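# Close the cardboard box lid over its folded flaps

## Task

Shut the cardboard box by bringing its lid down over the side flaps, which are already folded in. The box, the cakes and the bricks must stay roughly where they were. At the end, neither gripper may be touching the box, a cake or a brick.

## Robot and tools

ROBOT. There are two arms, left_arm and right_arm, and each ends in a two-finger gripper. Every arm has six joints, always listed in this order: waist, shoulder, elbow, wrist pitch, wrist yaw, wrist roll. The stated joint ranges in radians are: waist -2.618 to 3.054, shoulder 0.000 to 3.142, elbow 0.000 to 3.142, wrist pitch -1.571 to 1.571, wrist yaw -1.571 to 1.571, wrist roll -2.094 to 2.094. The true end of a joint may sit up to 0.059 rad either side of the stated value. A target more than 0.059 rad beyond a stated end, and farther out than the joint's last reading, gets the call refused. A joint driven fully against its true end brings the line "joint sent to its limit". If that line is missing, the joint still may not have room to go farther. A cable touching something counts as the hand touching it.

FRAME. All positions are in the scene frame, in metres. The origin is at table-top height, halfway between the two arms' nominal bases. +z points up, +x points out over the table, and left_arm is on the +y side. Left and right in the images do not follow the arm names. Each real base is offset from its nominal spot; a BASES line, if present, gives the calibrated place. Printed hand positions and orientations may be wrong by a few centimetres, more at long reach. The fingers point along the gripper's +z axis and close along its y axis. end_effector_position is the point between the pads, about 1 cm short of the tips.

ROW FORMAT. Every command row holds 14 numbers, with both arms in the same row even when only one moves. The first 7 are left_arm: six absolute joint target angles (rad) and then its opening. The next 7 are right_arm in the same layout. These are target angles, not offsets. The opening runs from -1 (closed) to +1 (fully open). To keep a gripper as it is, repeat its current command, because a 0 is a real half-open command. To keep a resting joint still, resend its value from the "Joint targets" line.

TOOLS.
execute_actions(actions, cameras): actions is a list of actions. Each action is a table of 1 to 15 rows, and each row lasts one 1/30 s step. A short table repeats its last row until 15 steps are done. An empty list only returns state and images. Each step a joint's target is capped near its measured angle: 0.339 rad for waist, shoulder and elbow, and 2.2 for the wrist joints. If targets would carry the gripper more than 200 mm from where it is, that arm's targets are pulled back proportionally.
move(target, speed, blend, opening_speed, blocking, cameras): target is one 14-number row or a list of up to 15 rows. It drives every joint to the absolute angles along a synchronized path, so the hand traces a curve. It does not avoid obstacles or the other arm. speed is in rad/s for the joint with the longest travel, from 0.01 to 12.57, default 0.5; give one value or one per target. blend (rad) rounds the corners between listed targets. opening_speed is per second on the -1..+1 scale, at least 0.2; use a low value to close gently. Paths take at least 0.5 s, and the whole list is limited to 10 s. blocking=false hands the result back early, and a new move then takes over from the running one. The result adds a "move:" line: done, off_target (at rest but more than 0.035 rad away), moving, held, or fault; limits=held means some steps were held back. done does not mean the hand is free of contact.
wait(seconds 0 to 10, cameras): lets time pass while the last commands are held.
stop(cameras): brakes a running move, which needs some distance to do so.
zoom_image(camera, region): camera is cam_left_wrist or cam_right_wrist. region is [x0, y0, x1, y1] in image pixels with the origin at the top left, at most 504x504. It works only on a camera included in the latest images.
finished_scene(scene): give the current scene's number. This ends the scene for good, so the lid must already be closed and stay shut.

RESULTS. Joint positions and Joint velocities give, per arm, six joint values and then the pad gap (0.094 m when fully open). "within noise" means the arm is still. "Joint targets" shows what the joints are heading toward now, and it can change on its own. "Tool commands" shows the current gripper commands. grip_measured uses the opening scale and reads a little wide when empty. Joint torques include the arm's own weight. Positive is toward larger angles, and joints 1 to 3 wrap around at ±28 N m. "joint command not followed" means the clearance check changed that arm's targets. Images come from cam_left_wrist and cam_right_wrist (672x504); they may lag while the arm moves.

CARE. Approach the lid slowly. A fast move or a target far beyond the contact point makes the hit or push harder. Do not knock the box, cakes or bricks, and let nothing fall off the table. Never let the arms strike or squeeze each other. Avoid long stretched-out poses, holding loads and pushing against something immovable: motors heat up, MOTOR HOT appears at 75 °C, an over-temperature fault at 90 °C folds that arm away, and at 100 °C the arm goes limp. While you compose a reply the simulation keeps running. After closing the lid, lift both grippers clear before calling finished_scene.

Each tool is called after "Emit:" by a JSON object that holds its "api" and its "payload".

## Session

Emit:
{"api": "execute_actions", "payload": {"actions": []}}

Scene clock: 0.00 s.
left_arm: end_effector_position=(+0.4195, +0.3106, +0.1116) grip_measured=+1.000 end_effector_quat_wxyz=(+0.587, +0.010, +0.809, -0.019) | right_arm: end_effector_position=(+0.4162, -0.3380, +0.1138) grip_measured=+1.000 end_effector_quat_wxyz=(+0.600, -0.063, +0.796, +0.047)
Joint positions: left_arm=[-0.037 1.526 0.411 0.799 0.007 -0.018 0.094] | right_arm=[0.033 1.533 0.375 0.879 -0.083 -0.025 0.094]
Joint velocities: within noise
Joint torques (N m): no reading
Heat: left arm: 24 °C; right arm: 28 °C.
Joint targets: left_arm=[-0.037 1.518 0.419 0.800 0.007 -0.018] | right_arm=[0.033 1.529 0.380 0.872 -0.084 -0.026]
Tool commands: left_gripper/opening=+1.0 right_gripper/opening=+1.0
camera_calibration:
cam_left_wrist: T_world_to_cam=[[-0.0336783, -0.999424, -0.00414564, 0.326223], [-0.682385, 0.0260251, -0.73053, 0.397189], [0.730217, -0.0217741, -0.682868, -0.137432], [0, 0, 0, 1]] pos_world=[0.382378, 0.312705, 0.197663]
cam_right_wrist: T_world_to_cam=[[0.154132, -0.988049, 0.00187817, -0.399864], [-0.589246, -0.0934457, -0.802531, 0.349539], [0.793115, 0.122589, -0.596607, -0.137545], [0, 0, 0, 1]] pos_world=[0.376686, -0.345561, 0.199206]

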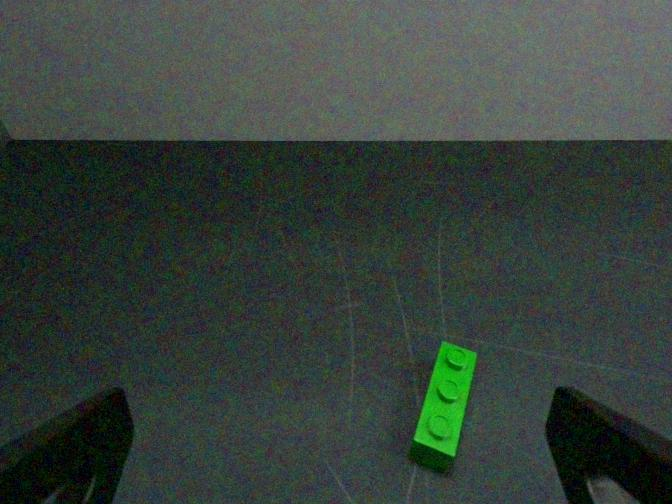

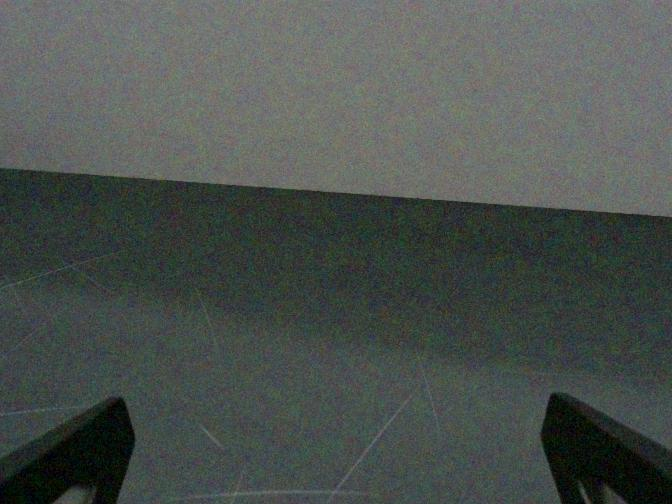

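Emit:
{"api": "move", "payload": {"target": [[-0.037, 0.94, 1.56, -1.12, 0, 0, 1, 0.033, 0.94, 1.56, -1.12, 0, 0, -1],[-0.6, 0.94, 1.56, -1.12, 0, 0, 1, 0.5, 0.94, 1.56, -1.12, 0, 0, -1]], "speed": 1.5, "blend": 0.2}}

Scene clock: 5.00 s.
left_arm: end_effector_position=(+0.2216, +0.1858, +0.3969) grip_measured=+1.000 end_effector_quat_wxyz=(+0.480, +0.251, +0.827, -0.151) | right_arm: end_effector_position=(+0.2325, -0.2534, +0.4049) grip_measured=-0.994 end_effector_quat_wxyz=(+0.497, -0.228, +0.826, +0.135)
Joint positions: left_arm=[-0.595 0.945 1.54 -1.111 0.002 -0.009 0.094] | right_arm=[0.494 0.944 1.553 -1.098 -0.004 -0.007 0]
Joint velocities: within noise
Joint torques (N m): left_arm=[-0.17 -0.58 9.06 1.3 0.04 0.05] | right_arm=[0.58 0.34 6.12 1.73 0.05 0.05]
Heat: left arm: 25 °C; right arm: 29 °C.
Joint targets: left_arm=[-0.600 0.940 1.560 -1.120 0.000 0.000] | right_arm=[0.500 0.940 1.560 -1.120 0.000 0.000]
move: done
camera_calibration:
cam_left_wrist: T_world_to_cam=[[-0.559344, -0.828794, -0.0153293, 0.285241], [-0.670163, 0.463015, -0.580085, 0.330086], [0.487869, -0.314194, -0.814412, 0.359509], [0, 0, 0, 1]] pos_world=[0.205367, 0.196527, 0.488639]
cam_right_wrist: T_world_to_cam=[[0.509621, -0.860382, 0.00542199, -0.340291], [-0.644848, -0.386113, -0.659612, 0.363665], [0.569611, 0.332656, -0.751587, 0.339392], [0, 0, 0, 1]] pos_world=[0.214607, -0.265265, 0.496805]

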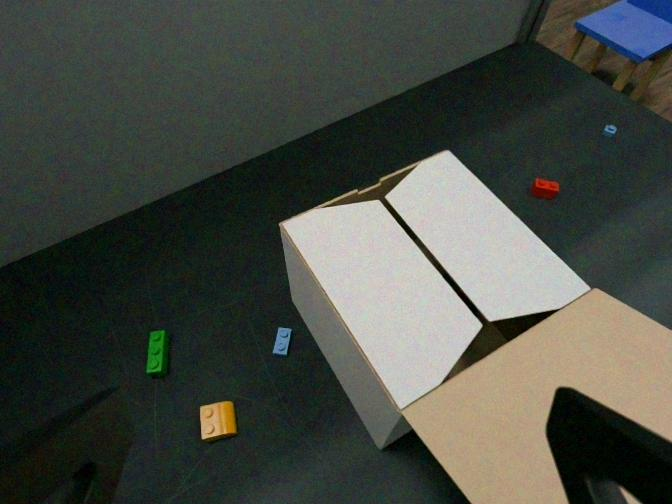

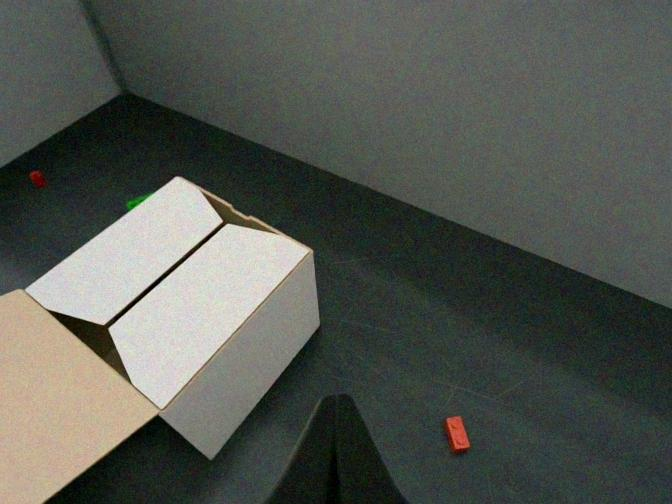

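Emit:
{"api": "move", "payload": {"target": [-0.6, 0.94, 1.56, -1.12, 0, 0, 1, 0.326, 0.615, 0.19, 0.437, -1.209, -1.257, 1], "speed": 1.2, "cameras": ["cam_right_wrist"]}}

Scene clock: 23.83 s.
left_arm: end_effector_position=(+0.2214, +0.1859, +0.3966) grip_measured=+1.000 end_effector_quat_wxyz=(+0.479, +0.251, +0.827, -0.151) | right_arm: end_effector_position=(+0.1331, -0.1578, +0.2280) grip_measured=+0.998 end_effector_quat_wxyz=(+0.701, -0.698, +0.108, +0.104)
Joint positions: left_arm=[-0.595 0.945 1.54 -1.112 0.002 -0.009 0.094] | right_arm=[0.333 0.624 0.2 0.434 -1.195 -1.26 0.094]
Joint velocities: within noise
Joint torques (N m): left_arm=[-0.27 -0.68 9.01 1.28 -0.05 0.09] | right_arm=[-0.55 0.16 6.6 1.62 -0.07 0.03]
Heat: left arm: 28 °C; right arm: 32 °C.
Joint targets: left_arm=[-0.600 0.940 1.560 -1.120 0.000 0.000] | right_arm=[0.326 0.615 0.190 0.437 -1.209 -1.257]
move: done
camera_calibration:
cam_right_wrist: T_world_to_cam=[[0.296841, -0.00758303, 0.954897, -0.259991], [0.890752, -0.358194, -0.279746, -0.0667756], [0.34416, 0.933616, -0.0995723, 0.207487], [0, 0, 0, 1]] pos_world=[0.0652479, -0.219603, 0.250244]
Images, in order (width x height): cam_right_wrist 672x504.

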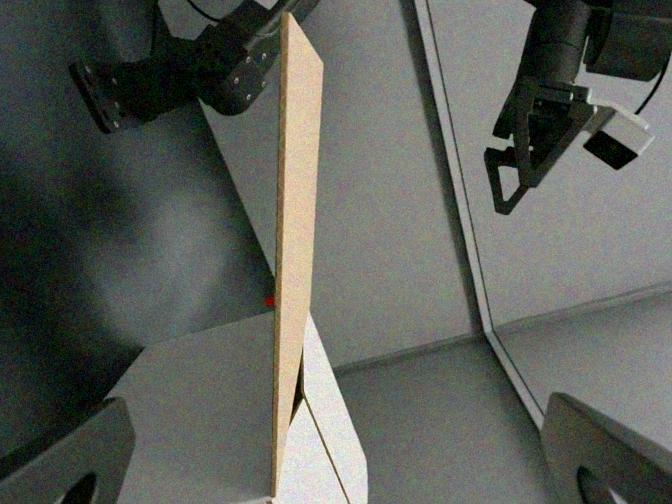

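Emit:
{"api": "move", "payload": {"target": [-0.45, 0.94, 1.56, -1.12, 0, 0, 1, 0.871, 1.102, 0.302, 0.80, -0.664, -1.257, 1], "speed": 0.6, "cameras": ["cam_right_wrist"]}}

Scene clock: 42.67 s.
left_arm: end_effector_position=(+0.2391, +0.2165, +0.3966) grip_measured=+1.000 end_effector_quat_wxyz=(+0.489, +0.192, +0.843, -0.117) | right_arm: end_effector_position=(+0.1287, -0.0609, +0.2091) grip_measured=+0.998 end_effector_quat_wxyz=(+0.690, -0.706, +0.118, +0.112)
Joint positions: left_arm=[-0.454 0.945 1.54 -1.112 0.002 -0.009 0.094] | right_arm=[0.866 1.098 0.277 0.791 -0.664 -1.263 0.094]
Joint velocities: within noise
Joint torques (N m): left_arm=[0.31 -0.79 9.07 1.26 -0.01 0.06] | right_arm=[0.51 -1.57 9.14 1.99 0 0.1]
Heat: left arm: 29 °C; right arm: 32 °C.
Joint targets: left_arm=[-0.450 0.940 1.560 -1.120 0.000 0.000] | right_arm=[0.871 1.102 0.302 0.800 -0.664 -1.257]
move: done
camera_calibration:
cam_right_wrist: T_world_to_cam=[[0.320678, 0.0184263, 0.947009, -0.239739], [0.884265, -0.364156, -0.292346, -0.0302713], [0.339473, 0.931156, -0.133071, 0.124045], [0, 0, 0, 1]] pos_world=[0.0615372, -0.122111, 0.234692]
Images, in order (width x height): cam_right_wrist 672x504.

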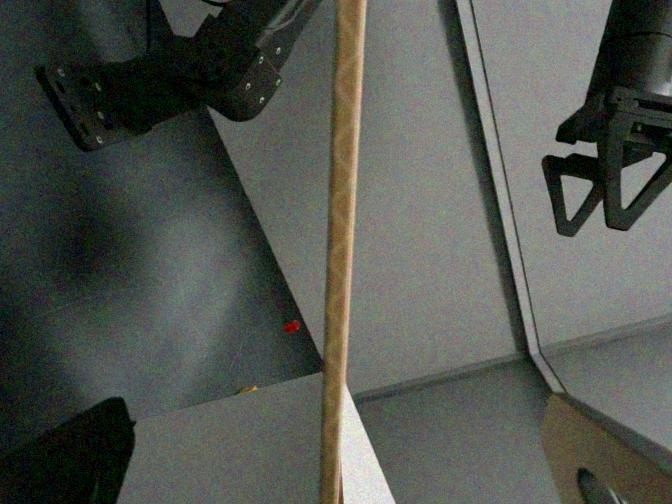

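Emit:
{"api": "move", "payload": {"target": [[-0.45, 0.94, 1.56, -1.12, 0, 0, -1, 0.704, 1.11, 0.649, 0.491, -0.831, -0.611, 0.3],[-0.45, 0.94, 1.56, -1.12, 0, 0, -1, 0.514, 1.352, 0.923, 0.459, -1.021, 0, 0.3],[-0.45, 0.94, 1.56, -1.12, 0, 0, -1, 0.428, 1.563, 1.028, 0.565, -1.02, 0.524, 0.3],[-0.45, 0.94, 1.56, -1.12, 0, 0, -1, 0.381, 1.757, 1.076, 0.711, -1.014, 0.96, 0.3],[-0.45, 0.94, 1.56, -1.12, 0, 0, -1, 0.37, 1.879, 1.046, 0.853, -0.991, 1.257, 0.3],[-0.684, 1.5215, 1.572, -0.55, 0, 0, -1, 0.12, 1.879, 1.046, 0.853, -0.991, 1.257, 0.3]], "speed": [0.7, 0.8, 0.8, 0.7, 0.6, 1.0], "blend": [0.1, 0.1, 0.1, 0.1, 0.03, 0]}}

Scene clock: 55.43 s.
left_arm: end_effector_position=(+0.3756, +0.0316, +0.3148) grip_measured=-0.994 end_effector_quat_wxyz=(+0.458, +0.290, +0.823, -0.166) | right_arm: end_effector_position=(+0.4625, -0.1596, +0.2356) grip_measured=+0.302 end_effector_quat_wxyz=(+0.257, +0.034, +0.704, +0.662)
Joint positions: left_arm=[-0.684 1.536 1.547 -0.563 0.001 -0.009 0] | right_arm=[0.119 1.865 1.046 0.833 -0.996 1.261 0.061]
Joint velocities: within noise
Joint torques (N m): left_arm=[-0.01 -8.88 11.64 1.43 -0.01 0.02] | right_arm=[-0.01 -7.51 6.83 1.92 0.08 -0.07]
Heat: left arm: 29 °C; right arm: 33 °C.
Joint targets: left_arm=[-0.684 1.521 1.572 -0.550 0.000 0.000] | right_arm=[0.120 1.879 1.046 0.853 -0.991 1.257]
move: done; blend cut to 0 rad at target 1
camera_calibration:
cam_left_wrist: T_world_to_cam=[[-0.630169, -0.776289, -0.0161958, 0.267592], [-0.642497, 0.533046, -0.550508, 0.435243], [0.435986, -0.336507, -0.834673, 0.195549], [0, 0, 0, 1]] pos_world=[0.363014, 0.0415278, 0.407159]
cam_right_wrist: T_world_to_cam=[[0.290732, -0.124224, -0.948706, 0.0675634], [-0.953798, 0.0409169, -0.29765, 0.562354], [0.0757935, 0.99141, -0.106589, 0.231453], [0, 0, 0, 1]] pos_world=[0.499186, -0.244081, 0.256153]

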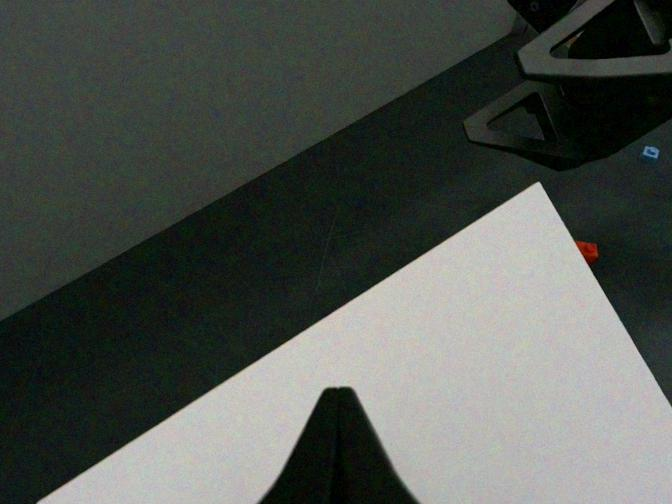

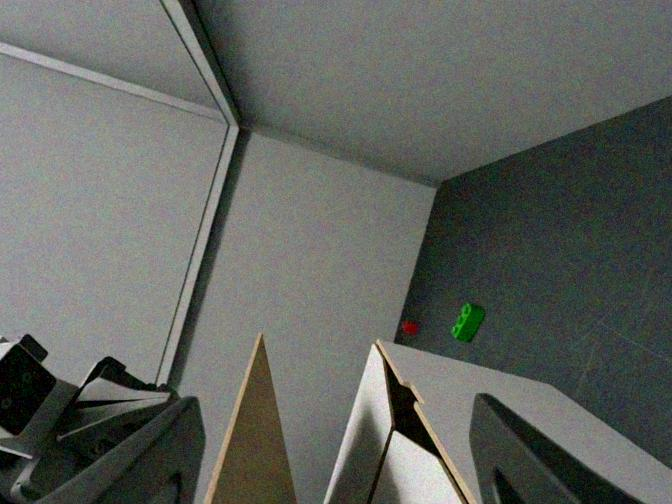

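Emit:
{"api": "move", "payload": {"target": [[-0.684, 1.516, 1.041, -0.025, 0, 0, -1, 0.05, 1.6, 1.3, 0.2, -0.6, 0.7, 0.3],[-0.684, 1.551, 0.956, 0.095, 0, 0, -1, 0.25, 1.4, 1.45, -0.4, -0.2, 0.2, 0.3]], "speed": [0.5, 0.3]}}

Scene clock: 65.83 s.
left_arm: end_effector_position=(+0.3814, +0.0269, +0.1960) grip_measured=-0.994 end_effector_quat_wxyz=(+0.498, +0.282, +0.800, -0.181) | right_arm: end_effector_position=(+0.4410, -0.2198, +0.3502) grip_measured=+0.302 end_effector_quat_wxyz=(+0.521, -0.087, +0.821, +0.219)
Joint positions: left_arm=[-0.684 1.536 0.983 0.099 0.001 -0.009 0] | right_arm=[0.246 1.421 1.425 -0.383 -0.205 0.211 0.061]
Joint velocities: within noise
Joint torques (N m): left_arm=[-0.12 -6.31 6.93 1.31 0 0.06] | right_arm=[0.31 -7.06 10.35 1.8 0.1 -0.07]
Heat: left arm: 30 °C; right arm: 34 °C.
Joint targets: left_arm=[-0.684 1.551 0.956 0.095 0.000 0.000] | right_arm=[0.250 1.400 1.450 -0.400 -0.200 0.200]
move: done
camera_calibration:
cam_left_wrist: T_world_to_cam=[[-0.629, -0.777245, -0.0158072, 0.265113], [-0.597451, 0.496309, -0.629865, 0.375315], [0.497404, -0.386741, -0.776544, 0.0588754], [0, 0, 0, 1]] pos_world=[0.361703, 0.0425552, 0.286307]
cam_right_wrist: T_world_to_cam=[[0.368699, -0.890321, -0.267188, -0.266371], [-0.702644, -0.0787552, -0.70717, 0.584753], [0.608565, 0.448471, -0.654616, 0.142654], [0, 0, 0, 1]] pos_world=[0.422269, -0.25508, 0.435732]

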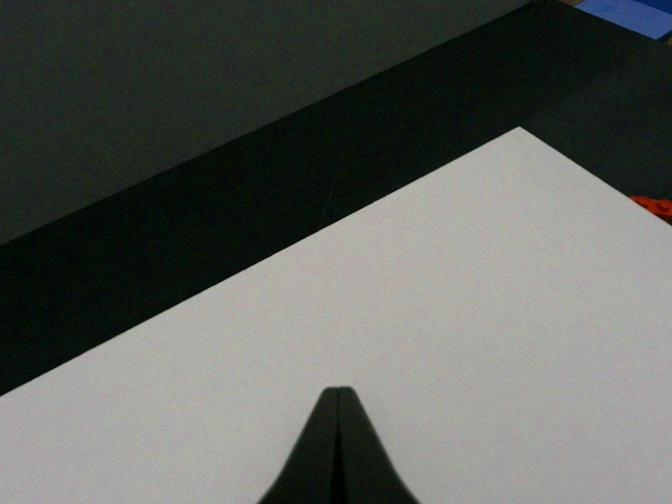

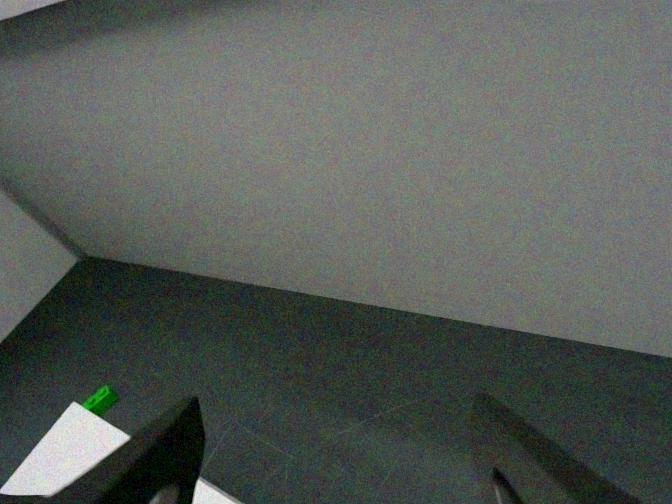

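Emit:
{"api": "move", "payload": {"target": [-0.684, 1.551, 0.91, 0.13, 0, 0, -1, 0.45, 0.94, 1.56, -1.12, 0, 0, 0.3], "speed": 0.5}}

Scene clock: 70.63 s.
left_arm: end_effector_position=(+0.3817, +0.0266, +0.1946) grip_measured=-0.994 end_effector_quat_wxyz=(+0.512, +0.279, +0.791, -0.186) | right_arm: end_effector_position=(+0.2381, -0.2640, +0.4025) grip_measured=+0.302 end_effector_quat_wxyz=(+0.497, -0.203, +0.834, +0.126)
Joint positions: left_arm=[-0.684 1.536 0.945 0.17 0.001 -0.009 0] | right_arm=[0.444 0.941 1.545 -1.098 -0.006 0.008 0.061]
Joint velocities: within noise
Joint torques (N m): left_arm=[-0.1 -6.46 6.2 1.07 -0.05 0.06] | right_arm=[0.59 0.27 7.06 1.71 0.14 -0.02]
Heat: left arm: 30 °C; right arm: 34 °C.
Joint targets: left_arm=[-0.684 1.551 0.910 0.130 0.000 0.000] | right_arm=[0.450 0.940 1.560 -1.120 0.000 0.000]
move: off_target (left_arm); left_arm: the wrist pitch is farthest, 0.040 rad from its target
camera_calibration:
cam_left_wrist: T_world_to_cam=[[-0.628583, -0.777586, -0.0155892, 0.264866], [-0.580791, 0.482641, -0.655545, 0.373867], [0.517267, -0.40301, -0.754995, 0.0461944], [0, 0, 0, 1]] pos_world=[0.359735, 0.0441296, 0.284093]
cam_right_wrist: T_world_to_cam=[[0.462044, -0.886817, -0.00847423, -0.342308], [-0.672271, -0.343999, -0.655527, 0.377663], [0.578418, 0.308579, -0.755124, 0.330856], [0, 0, 0, 1]] pos_world=[0.22068, -0.275744, 0.494505]

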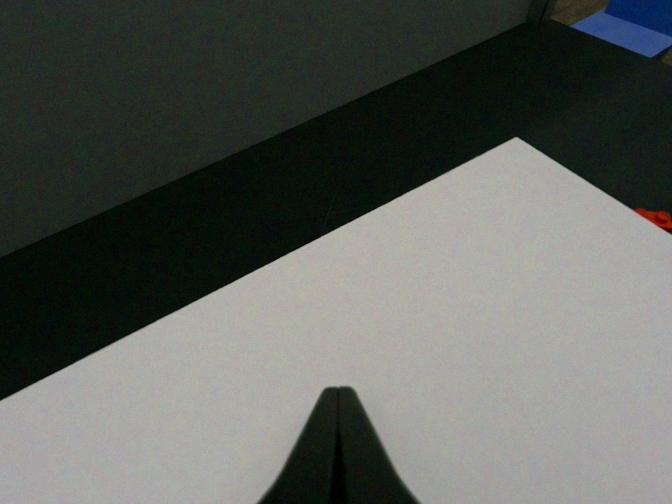

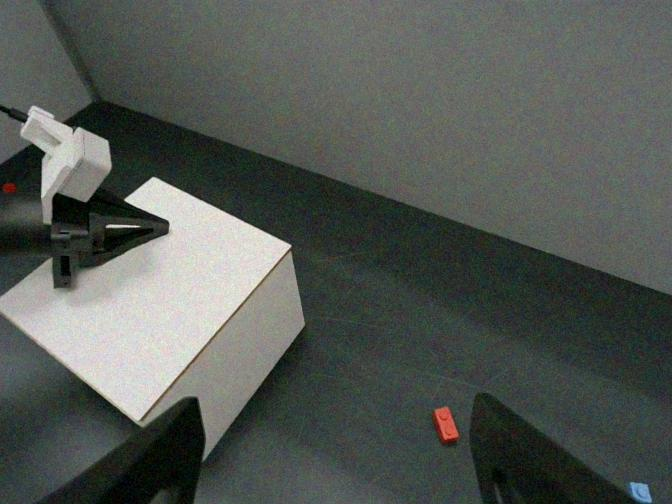

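Emit:
{"api": "move", "payload": {"target": [[-0.684, 1.5, 1.2, -0.1, 0, 0, -1, 0.45, 0.94, 1.56, -1.12, 0, 0, 0.3],[-0.35, 1.1, 1.5, -0.9, 0, 0, -1, 0.45, 0.94, 1.56, -1.12, 0, 0, 0.3]], "speed": [0.5, 1.2], "blend": [0.1, 0], "cameras": ["cam_right_wrist"]}}

Scene clock: 75.77 s.
left_arm: end_effector_position=(+0.3162, +0.2149, +0.3767) grip_measured=-0.994 end_effector_quat_wxyz=(+0.495, +0.149, +0.851, -0.091) | right_arm: end_effector_position=(+0.2381, -0.2642, +0.4022) grip_measured=+0.302 end_effector_quat_wxyz=(+0.496, -0.203, +0.835, +0.126)
Joint positions: left_arm=[-0.354 1.1 1.474 -0.891 0 -0.009 0] | right_arm=[0.444 0.941 1.545 -1.099 -0.005 0.007 0.061]
Joint velocities: within noise
Joint torques (N m): left_arm=[0.36 -2.43 10.61 1.33 0.02 0.02] | right_arm=[0.55 0.39 6.84 1.73 0.07 -0.06]
Heat: left arm: 30 °C; right arm: 34 °C.
Joint targets: left_arm=[-0.350 1.100 1.500 -0.900 0.000 0.000] | right_arm=[0.450 0.940 1.560 -1.120 0.000 0.000]
move: done
camera_calibration:
cam_right_wrist: T_world_to_cam=[[0.461666, -0.887019, -0.00779867, -0.342706], [-0.672856, -0.344445, -0.654693, 0.37709], [0.578039, 0.307497, -0.755855, 0.330884], [0, 0, 0, 1]] pos_world=[0.220679, -0.275846, 0.494305]
Images, in order (width x height): cam_right_wrist 672x504.

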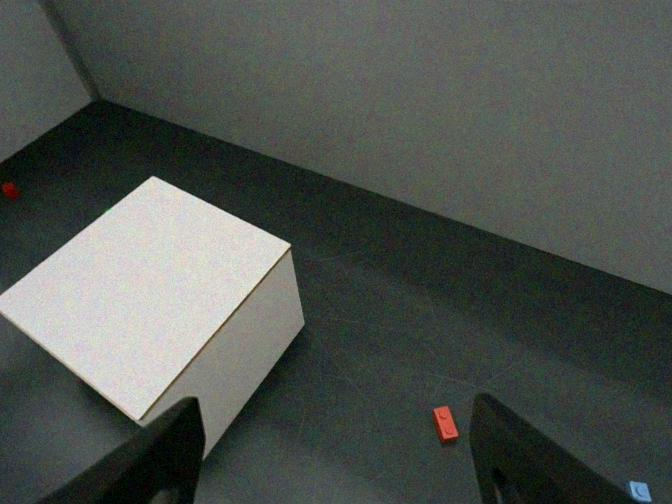

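Closed.

Emit:
{"api": "finished_scene", "payload": {"scene": 2}}

The scene is finished: the task was done.


## Next scene

The same job, from a new start.

Emit:
{"api": "move", "payload": {"target": [[-0.05, 0.94, 1.56, -1.12, 0, 0, 1, 0.0, 0.94, 1.56, -1.12, 0, 0, 1],[-0.55, 0.94, 1.56, -1.12, 0, 0, 1, 0.5, 0.94, 1.56, -1.12, 0, 0, 1]], "speed": 1.5, "blend": 0.2}}

Scene clock: 1.77 s.
left_arm: end_effector_position=(+0.2293, +0.1974, +0.3944) grip_measured=+1.000 end_effector_quat_wxyz=(+0.483, +0.228, +0.834, -0.136) | right_arm: end_effector_position=(+0.2324, -0.2530, +0.4002) grip_measured=+1.000 end_effector_quat_wxyz=(+0.490, -0.224, +0.831, +0.138)
Joint positions: left_arm=[-0.545 0.941 1.528 -1.105 -0.005 -0.01 0.094] | right_arm=[0.493 0.943 1.541 -1.1 -0.006 0.007 0.094]
Joint velocities: within noise
Joint torques (N m): left_arm=[-0.47 -0.44 10.43 1.22 0.02 0.05] | right_arm=[0.5 0.12 7.42 1.75 0.14 -0.07]
Heat: left arm: 24 °C; right arm: 27 °C.
Joint targets: left_arm=[-0.550 0.940 1.560 -1.120 0.000 0.000] | right_arm=[0.500 0.940 1.560 -1.120 0.000 0.000]
move: done
camera_calibration:
cam_left_wrist: T_world_to_cam=[[-0.511265, -0.859228, -0.0183238, 0.29532], [-0.695872, 0.426387, -0.577889, 0.340764], [0.504352, -0.282703, -0.815909, 0.347837], [0, 0, 0, 1]] pos_world=[0.212683, 0.206785, 0.486138]
cam_right_wrist: T_world_to_cam=[[0.505667, -0.862692, -0.00797349, -0.334136], [-0.658356, -0.37989, -0.649809, 0.361562], [0.557556, 0.333837, -0.760056, 0.342244], [0, 0, 0, 1]] pos_world=[0.216178, -0.265156, 0.492407]

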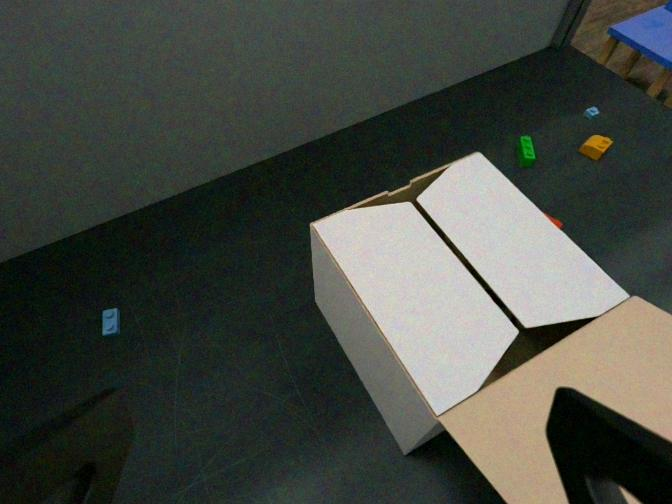

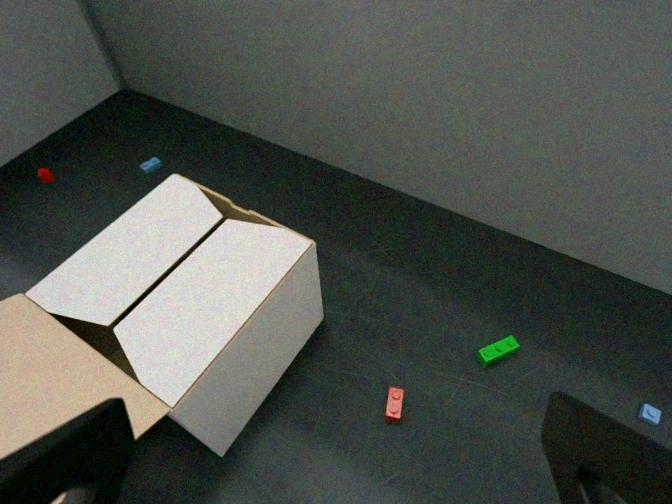

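Emit:
{"api": "move", "payload": {"target": [[-0.45, 0.94, 1.56, -1.12, 0, 0, 1, 0.326, 0.615, 0.19, 0.437, -1.209, -1.257, 1],[-0.45, 0.94, 1.56, -1.12, 0, 0, 1, 0.8165, 1.0265, 0.278, 0.7535, -0.718, -1.257, 1]], "speed": [1.4, 0.6], "blend": [0.1, 0], "cameras": ["cam_right_wrist"]}}

Scene clock: 26.03 s.
left_arm: end_effector_position=(+0.2399, +0.2172, +0.3941) grip_measured=+1.000 end_effector_quat_wxyz=(+0.489, +0.191, +0.844, -0.114) | right_arm: end_effector_position=(+0.1296, -0.0751, +0.2115) grip_measured=+1.000 end_effector_quat_wxyz=(+0.692, -0.704, +0.117, +0.112)
Joint positions: left_arm=[-0.455 0.941 1.528 -1.106 -0.005 -0.009 0.094] | right_arm=[0.811 1.024 0.253 0.746 -0.718 -1.262 0.094]
Joint velocities: within noise
Joint torques (N m): left_arm=[0.62 -0.57 10.5 1.33 0.06 0.05] | right_arm=[0.47 -1.32 9.18 1.9 0.06 0.09]
Heat: left arm: 27 °C; right arm: 30 °C.
Joint targets: left_arm=[-0.450 0.940 1.560 -1.120 0.000 0.000] | right_arm=[0.817 1.026 0.278 0.753 -0.718 -1.257]
move: done
camera_calibration:
cam_right_wrist: T_world_to_cam=[[0.319149, 0.013812, 0.947604, -0.242307], [0.884568, -0.363195, -0.292624, -0.0354222], [0.340124, 0.931611, -0.128131, 0.136206], [0, 0, 0, 1]] pos_world=[0.0623381, -0.13641, 0.236697]
Images, in order (width x height): cam_right_wrist 672x504.

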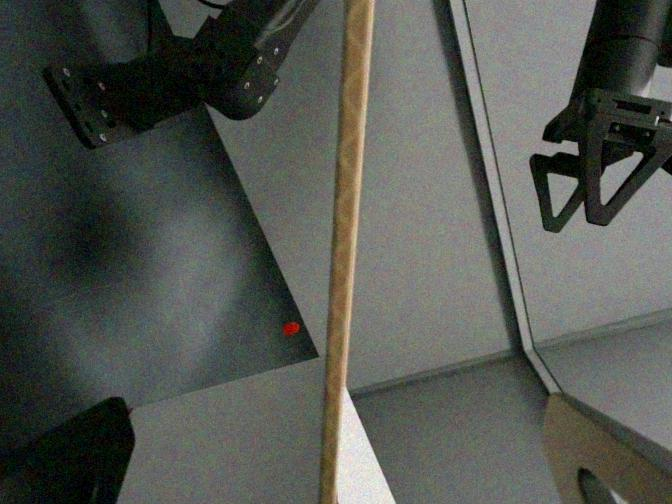

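Emit:
{"api": "move", "payload": {"target": [[-0.45, 0.94, 1.56, -1.12, 0, 0, -1, 0.65, 1.06, 0.625, 0.466, -0.885, -0.611, 0.3],[-0.45, 0.94, 1.56, -1.12, 0, 0, -1, 0.466, 1.32, 0.899, 0.451, -1.069, 0, 0.3],[-0.45, 0.94, 1.56, -1.12, 0, 0, -1, 0.385, 1.539, 1.004, 0.565, -1.062, 0.524, 0.3],[-0.45, 0.94, 1.56, -1.12, 0, 0, -1, 0.343, 1.737, 1.052, 0.715, -1.053, 0.96, 0.3],[-0.45, 0.94, 1.56, -1.12, 0, 0, -1, 0.332, 1.86, 1.02, 0.86, -1.029, 1.257, 0.3],[-0.684, 1.5215, 1.572, -0.55, 0, 0, -1, 0.09, 1.86, 1.04, 0.86, -1.0, 1.257, 0.3]], "speed": [0.7, 0.8, 0.8, 0.7, 0.6, 1.0], "blend": [0.1, 0.1, 0.1, 0.1, 0.03, 0]}}

Scene clock: 37.63 s.
left_arm: end_effector_position=(+0.3763, +0.0320, +0.3188) grip_measured=-0.994 end_effector_quat_wxyz=(+0.463, +0.288, +0.821, -0.166) | right_arm: end_effector_position=(+0.4615, -0.1726, +0.2355) grip_measured=+0.302 end_effector_quat_wxyz=(+0.263, +0.040, +0.703, +0.659)
Joint positions: left_arm=[-0.683 1.533 1.551 -0.559 -0.002 -0.009 0] | right_arm=[0.089 1.847 1.021 0.841 -1.007 1.261 0.061]
Joint velocities: within noise
Joint torques (N m): left_arm=[0.05 -9.25 11.08 1.42 -0.03 0.05] | right_arm=[0.01 -7.17 8.59 1.89 0.09 -0.03]
Heat: left arm: 28 °C; right arm: 31 °C.
Joint targets: left_arm=[-0.684 1.521 1.572 -0.550 0.000 0.000] | right_arm=[0.090 1.860 1.040 0.860 -1.000 1.257]
move: done; blend cut to 0 rad at target 1
camera_calibration:
cam_left_wrist: T_world_to_cam=[[-0.627467, -0.778437, -0.0179238, 0.267987], [-0.639002, 0.527955, -0.55941, 0.439333], [0.444928, -0.339558, -0.828697, 0.193654], [0, 0, 0, 1]] pos_world=[0.362726, 0.0424188, 0.411051]
cam_right_wrist: T_world_to_cam=[[0.289169, -0.129535, -0.948473, 0.0660262], [-0.952687, 0.0579788, -0.298372, 0.56461], [0.093641, 0.989878, -0.106641, 0.235969], [0, 0, 0, 1]] pos_world=[0.496707, -0.257763, 0.256252]

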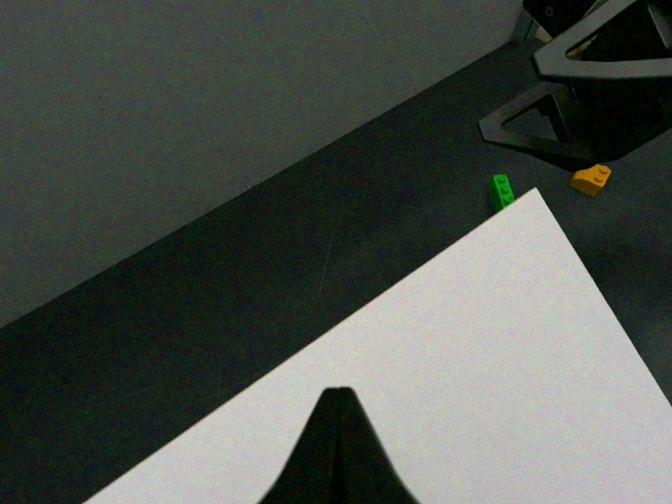

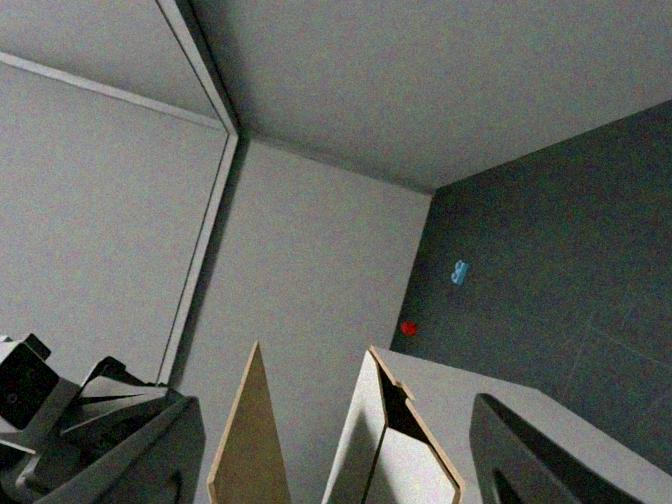

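Emit:
{"api": "move", "payload": {"target": [[-0.684, 1.516, 1.041, -0.025, 0, 0, -1, 0.05, 1.6, 1.3, 0.2, -0.6, 0.7, 0.3],[-0.684, 1.551, 0.915, 0.125, 0, 0, -1, 0.3, 1.2, 1.5, -0.7, -0.1, 0.1, 0.3]], "speed": [0.5, 0.35]}}

Emit:
{"api": "move", "payload": {"target": [[-0.684, 1.5, 1.2, -0.1, 0, 0, -1, 0.45, 0.94, 1.56, -1.12, 0, 0, 0.3],[-0.35, 1.1, 1.5, -0.9, 0, 0, -1, 0.45, 0.94, 1.56, -1.12, 0, 0, 0.3]], "speed": [0.5, 1.2], "blend": [0.1, 0]}}

Scene clock: 45.40 s.
left_arm: end_effector_position=(+0.3817, +0.0276, +0.1950) grip_measured=-0.994 end_effector_quat_wxyz=(+0.510, +0.278, +0.793, -0.183) | right_arm: end_effector_position=(+0.3640, -0.2414, +0.3878) grip_measured=+0.302 end_effector_quat_wxyz=(+0.522, -0.121, +0.829, +0.162)
Joint positions: left_arm=[-0.683 1.533 0.949 0.159 -0.002 -0.009 0] | right_arm=[0.294 1.212 1.478 -0.683 -0.106 0.109 0.061]
Joint velocities: within noise
Joint torques (N m): left_arm=[0.12 -6.65 6.52 1.13 -0.05 0.04] | right_arm=[0.55 -3.81 9.22 1.84 0.08 -0.05]
Heat: left arm: 28 °C; right arm: 31 °C.
Joint targets: left_arm=[-0.684 1.551 0.915 0.125 0.000 0.000] | right_arm=[0.300 1.200 1.500 -0.700 -0.100 0.100]
move: done
camera_calibration:
cam_left_wrist: T_world_to_cam=[[-0.625896, -0.779721, -0.0170396, 0.265008], [-0.584405, 0.483357, -0.651795, 0.374221], [0.516454, -0.397998, -0.758204, 0.047695], [0, 0, 0, 1]] pos_world=[0.359932, 0.044732, 0.284594]
cam_right_wrist: T_world_to_cam=[[0.368754, -0.918742, -0.141185, -0.302883], [-0.690251, -0.168926, -0.703575, 0.527856], [0.622554, 0.356899, -0.696455, 0.212903], [0, 0, 0, 1]] pos_world=[0.343499, -0.265088, 0.476901]

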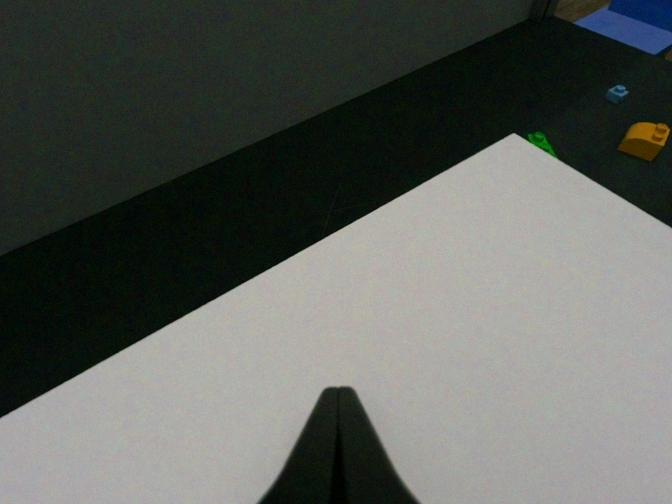

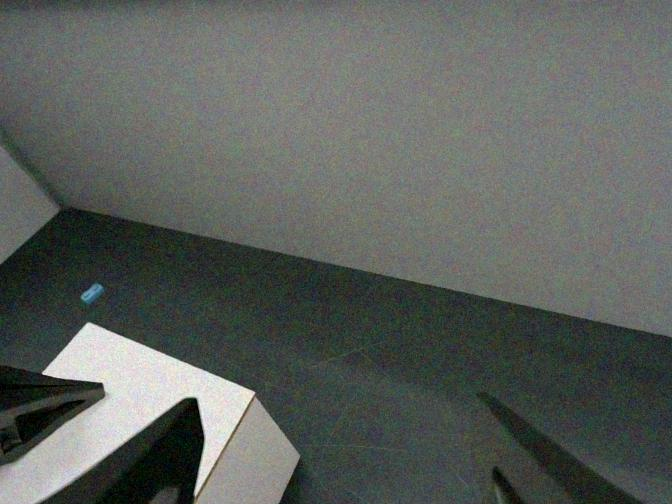

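Scene clock: 47.83 s.
left_arm: end_effector_position=(+0.3163, +0.2147, +0.3798) grip_measured=-0.994 end_effector_quat_wxyz=(+0.499, +0.149, +0.849, -0.092) | right_arm: end_effector_position=(+0.2382, -0.2641, +0.4010) grip_measured=+0.302 end_effector_quat_wxyz=(+0.494, -0.203, +0.836, +0.126)
Joint positions: left_arm=[-0.355 1.098 1.478 -0.886 -0.001 -0.009 0] | right_arm=[0.444 0.942 1.543 -1.101 -0.006 0.007 0.061]
Joint velocities: within noise
Joint torques (N m): left_arm=[0.42 -2.21 10.74 1.29 0.02 0.08] | right_arm=[0.59 0.18 7.13 1.75 0.06 -0.08]
Heat: left arm: 28 °C; right arm: 31 °C.
Joint targets: left_arm=[-0.350 1.100 1.500 -0.900 0.000 0.000] | right_arm=[0.450 0.940 1.560 -1.120 0.000 0.000]
move: done
camera_calibration:
cam_left_wrist: T_world_to_cam=[[-0.343843, -0.938874, -0.0169801, 0.318045], [-0.755747, 0.287419, -0.588419, 0.438206], [0.557331, -0.189491, -0.808378, 0.257409], [0, 0, 0, 1]] pos_world=[0.297068, 0.221433, 0.471332]
cam_right_wrist: T_world_to_cam=[[0.461826, -0.886933, -0.00815581, -0.342561], [-0.675538, -0.345764, -0.651226, 0.375327], [0.574774, 0.306263, -0.75884, 0.331397], [0, 0, 0, 1]] pos_world=[0.221272, -0.275548, 0.493106]

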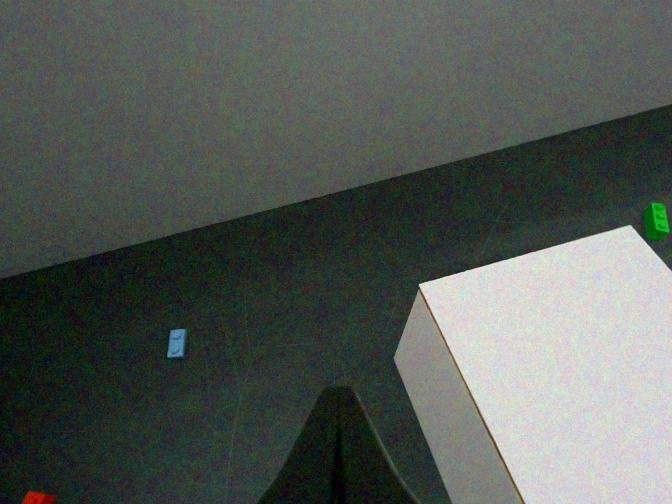

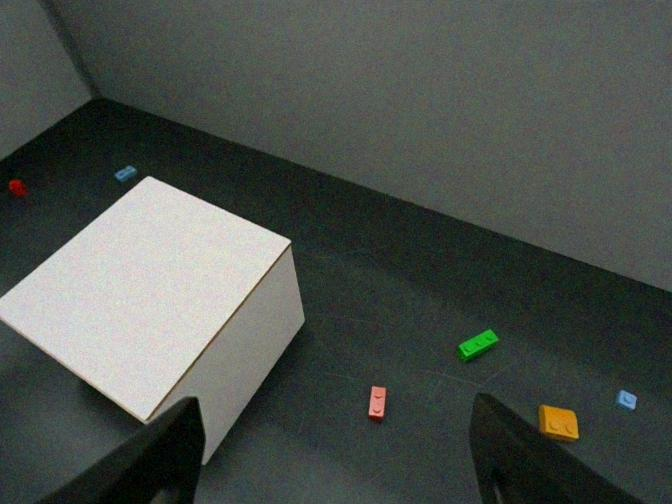

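Emit:
{"api": "finished_scene", "payload": {"scene": 3}}

The scene is finished: the task was done.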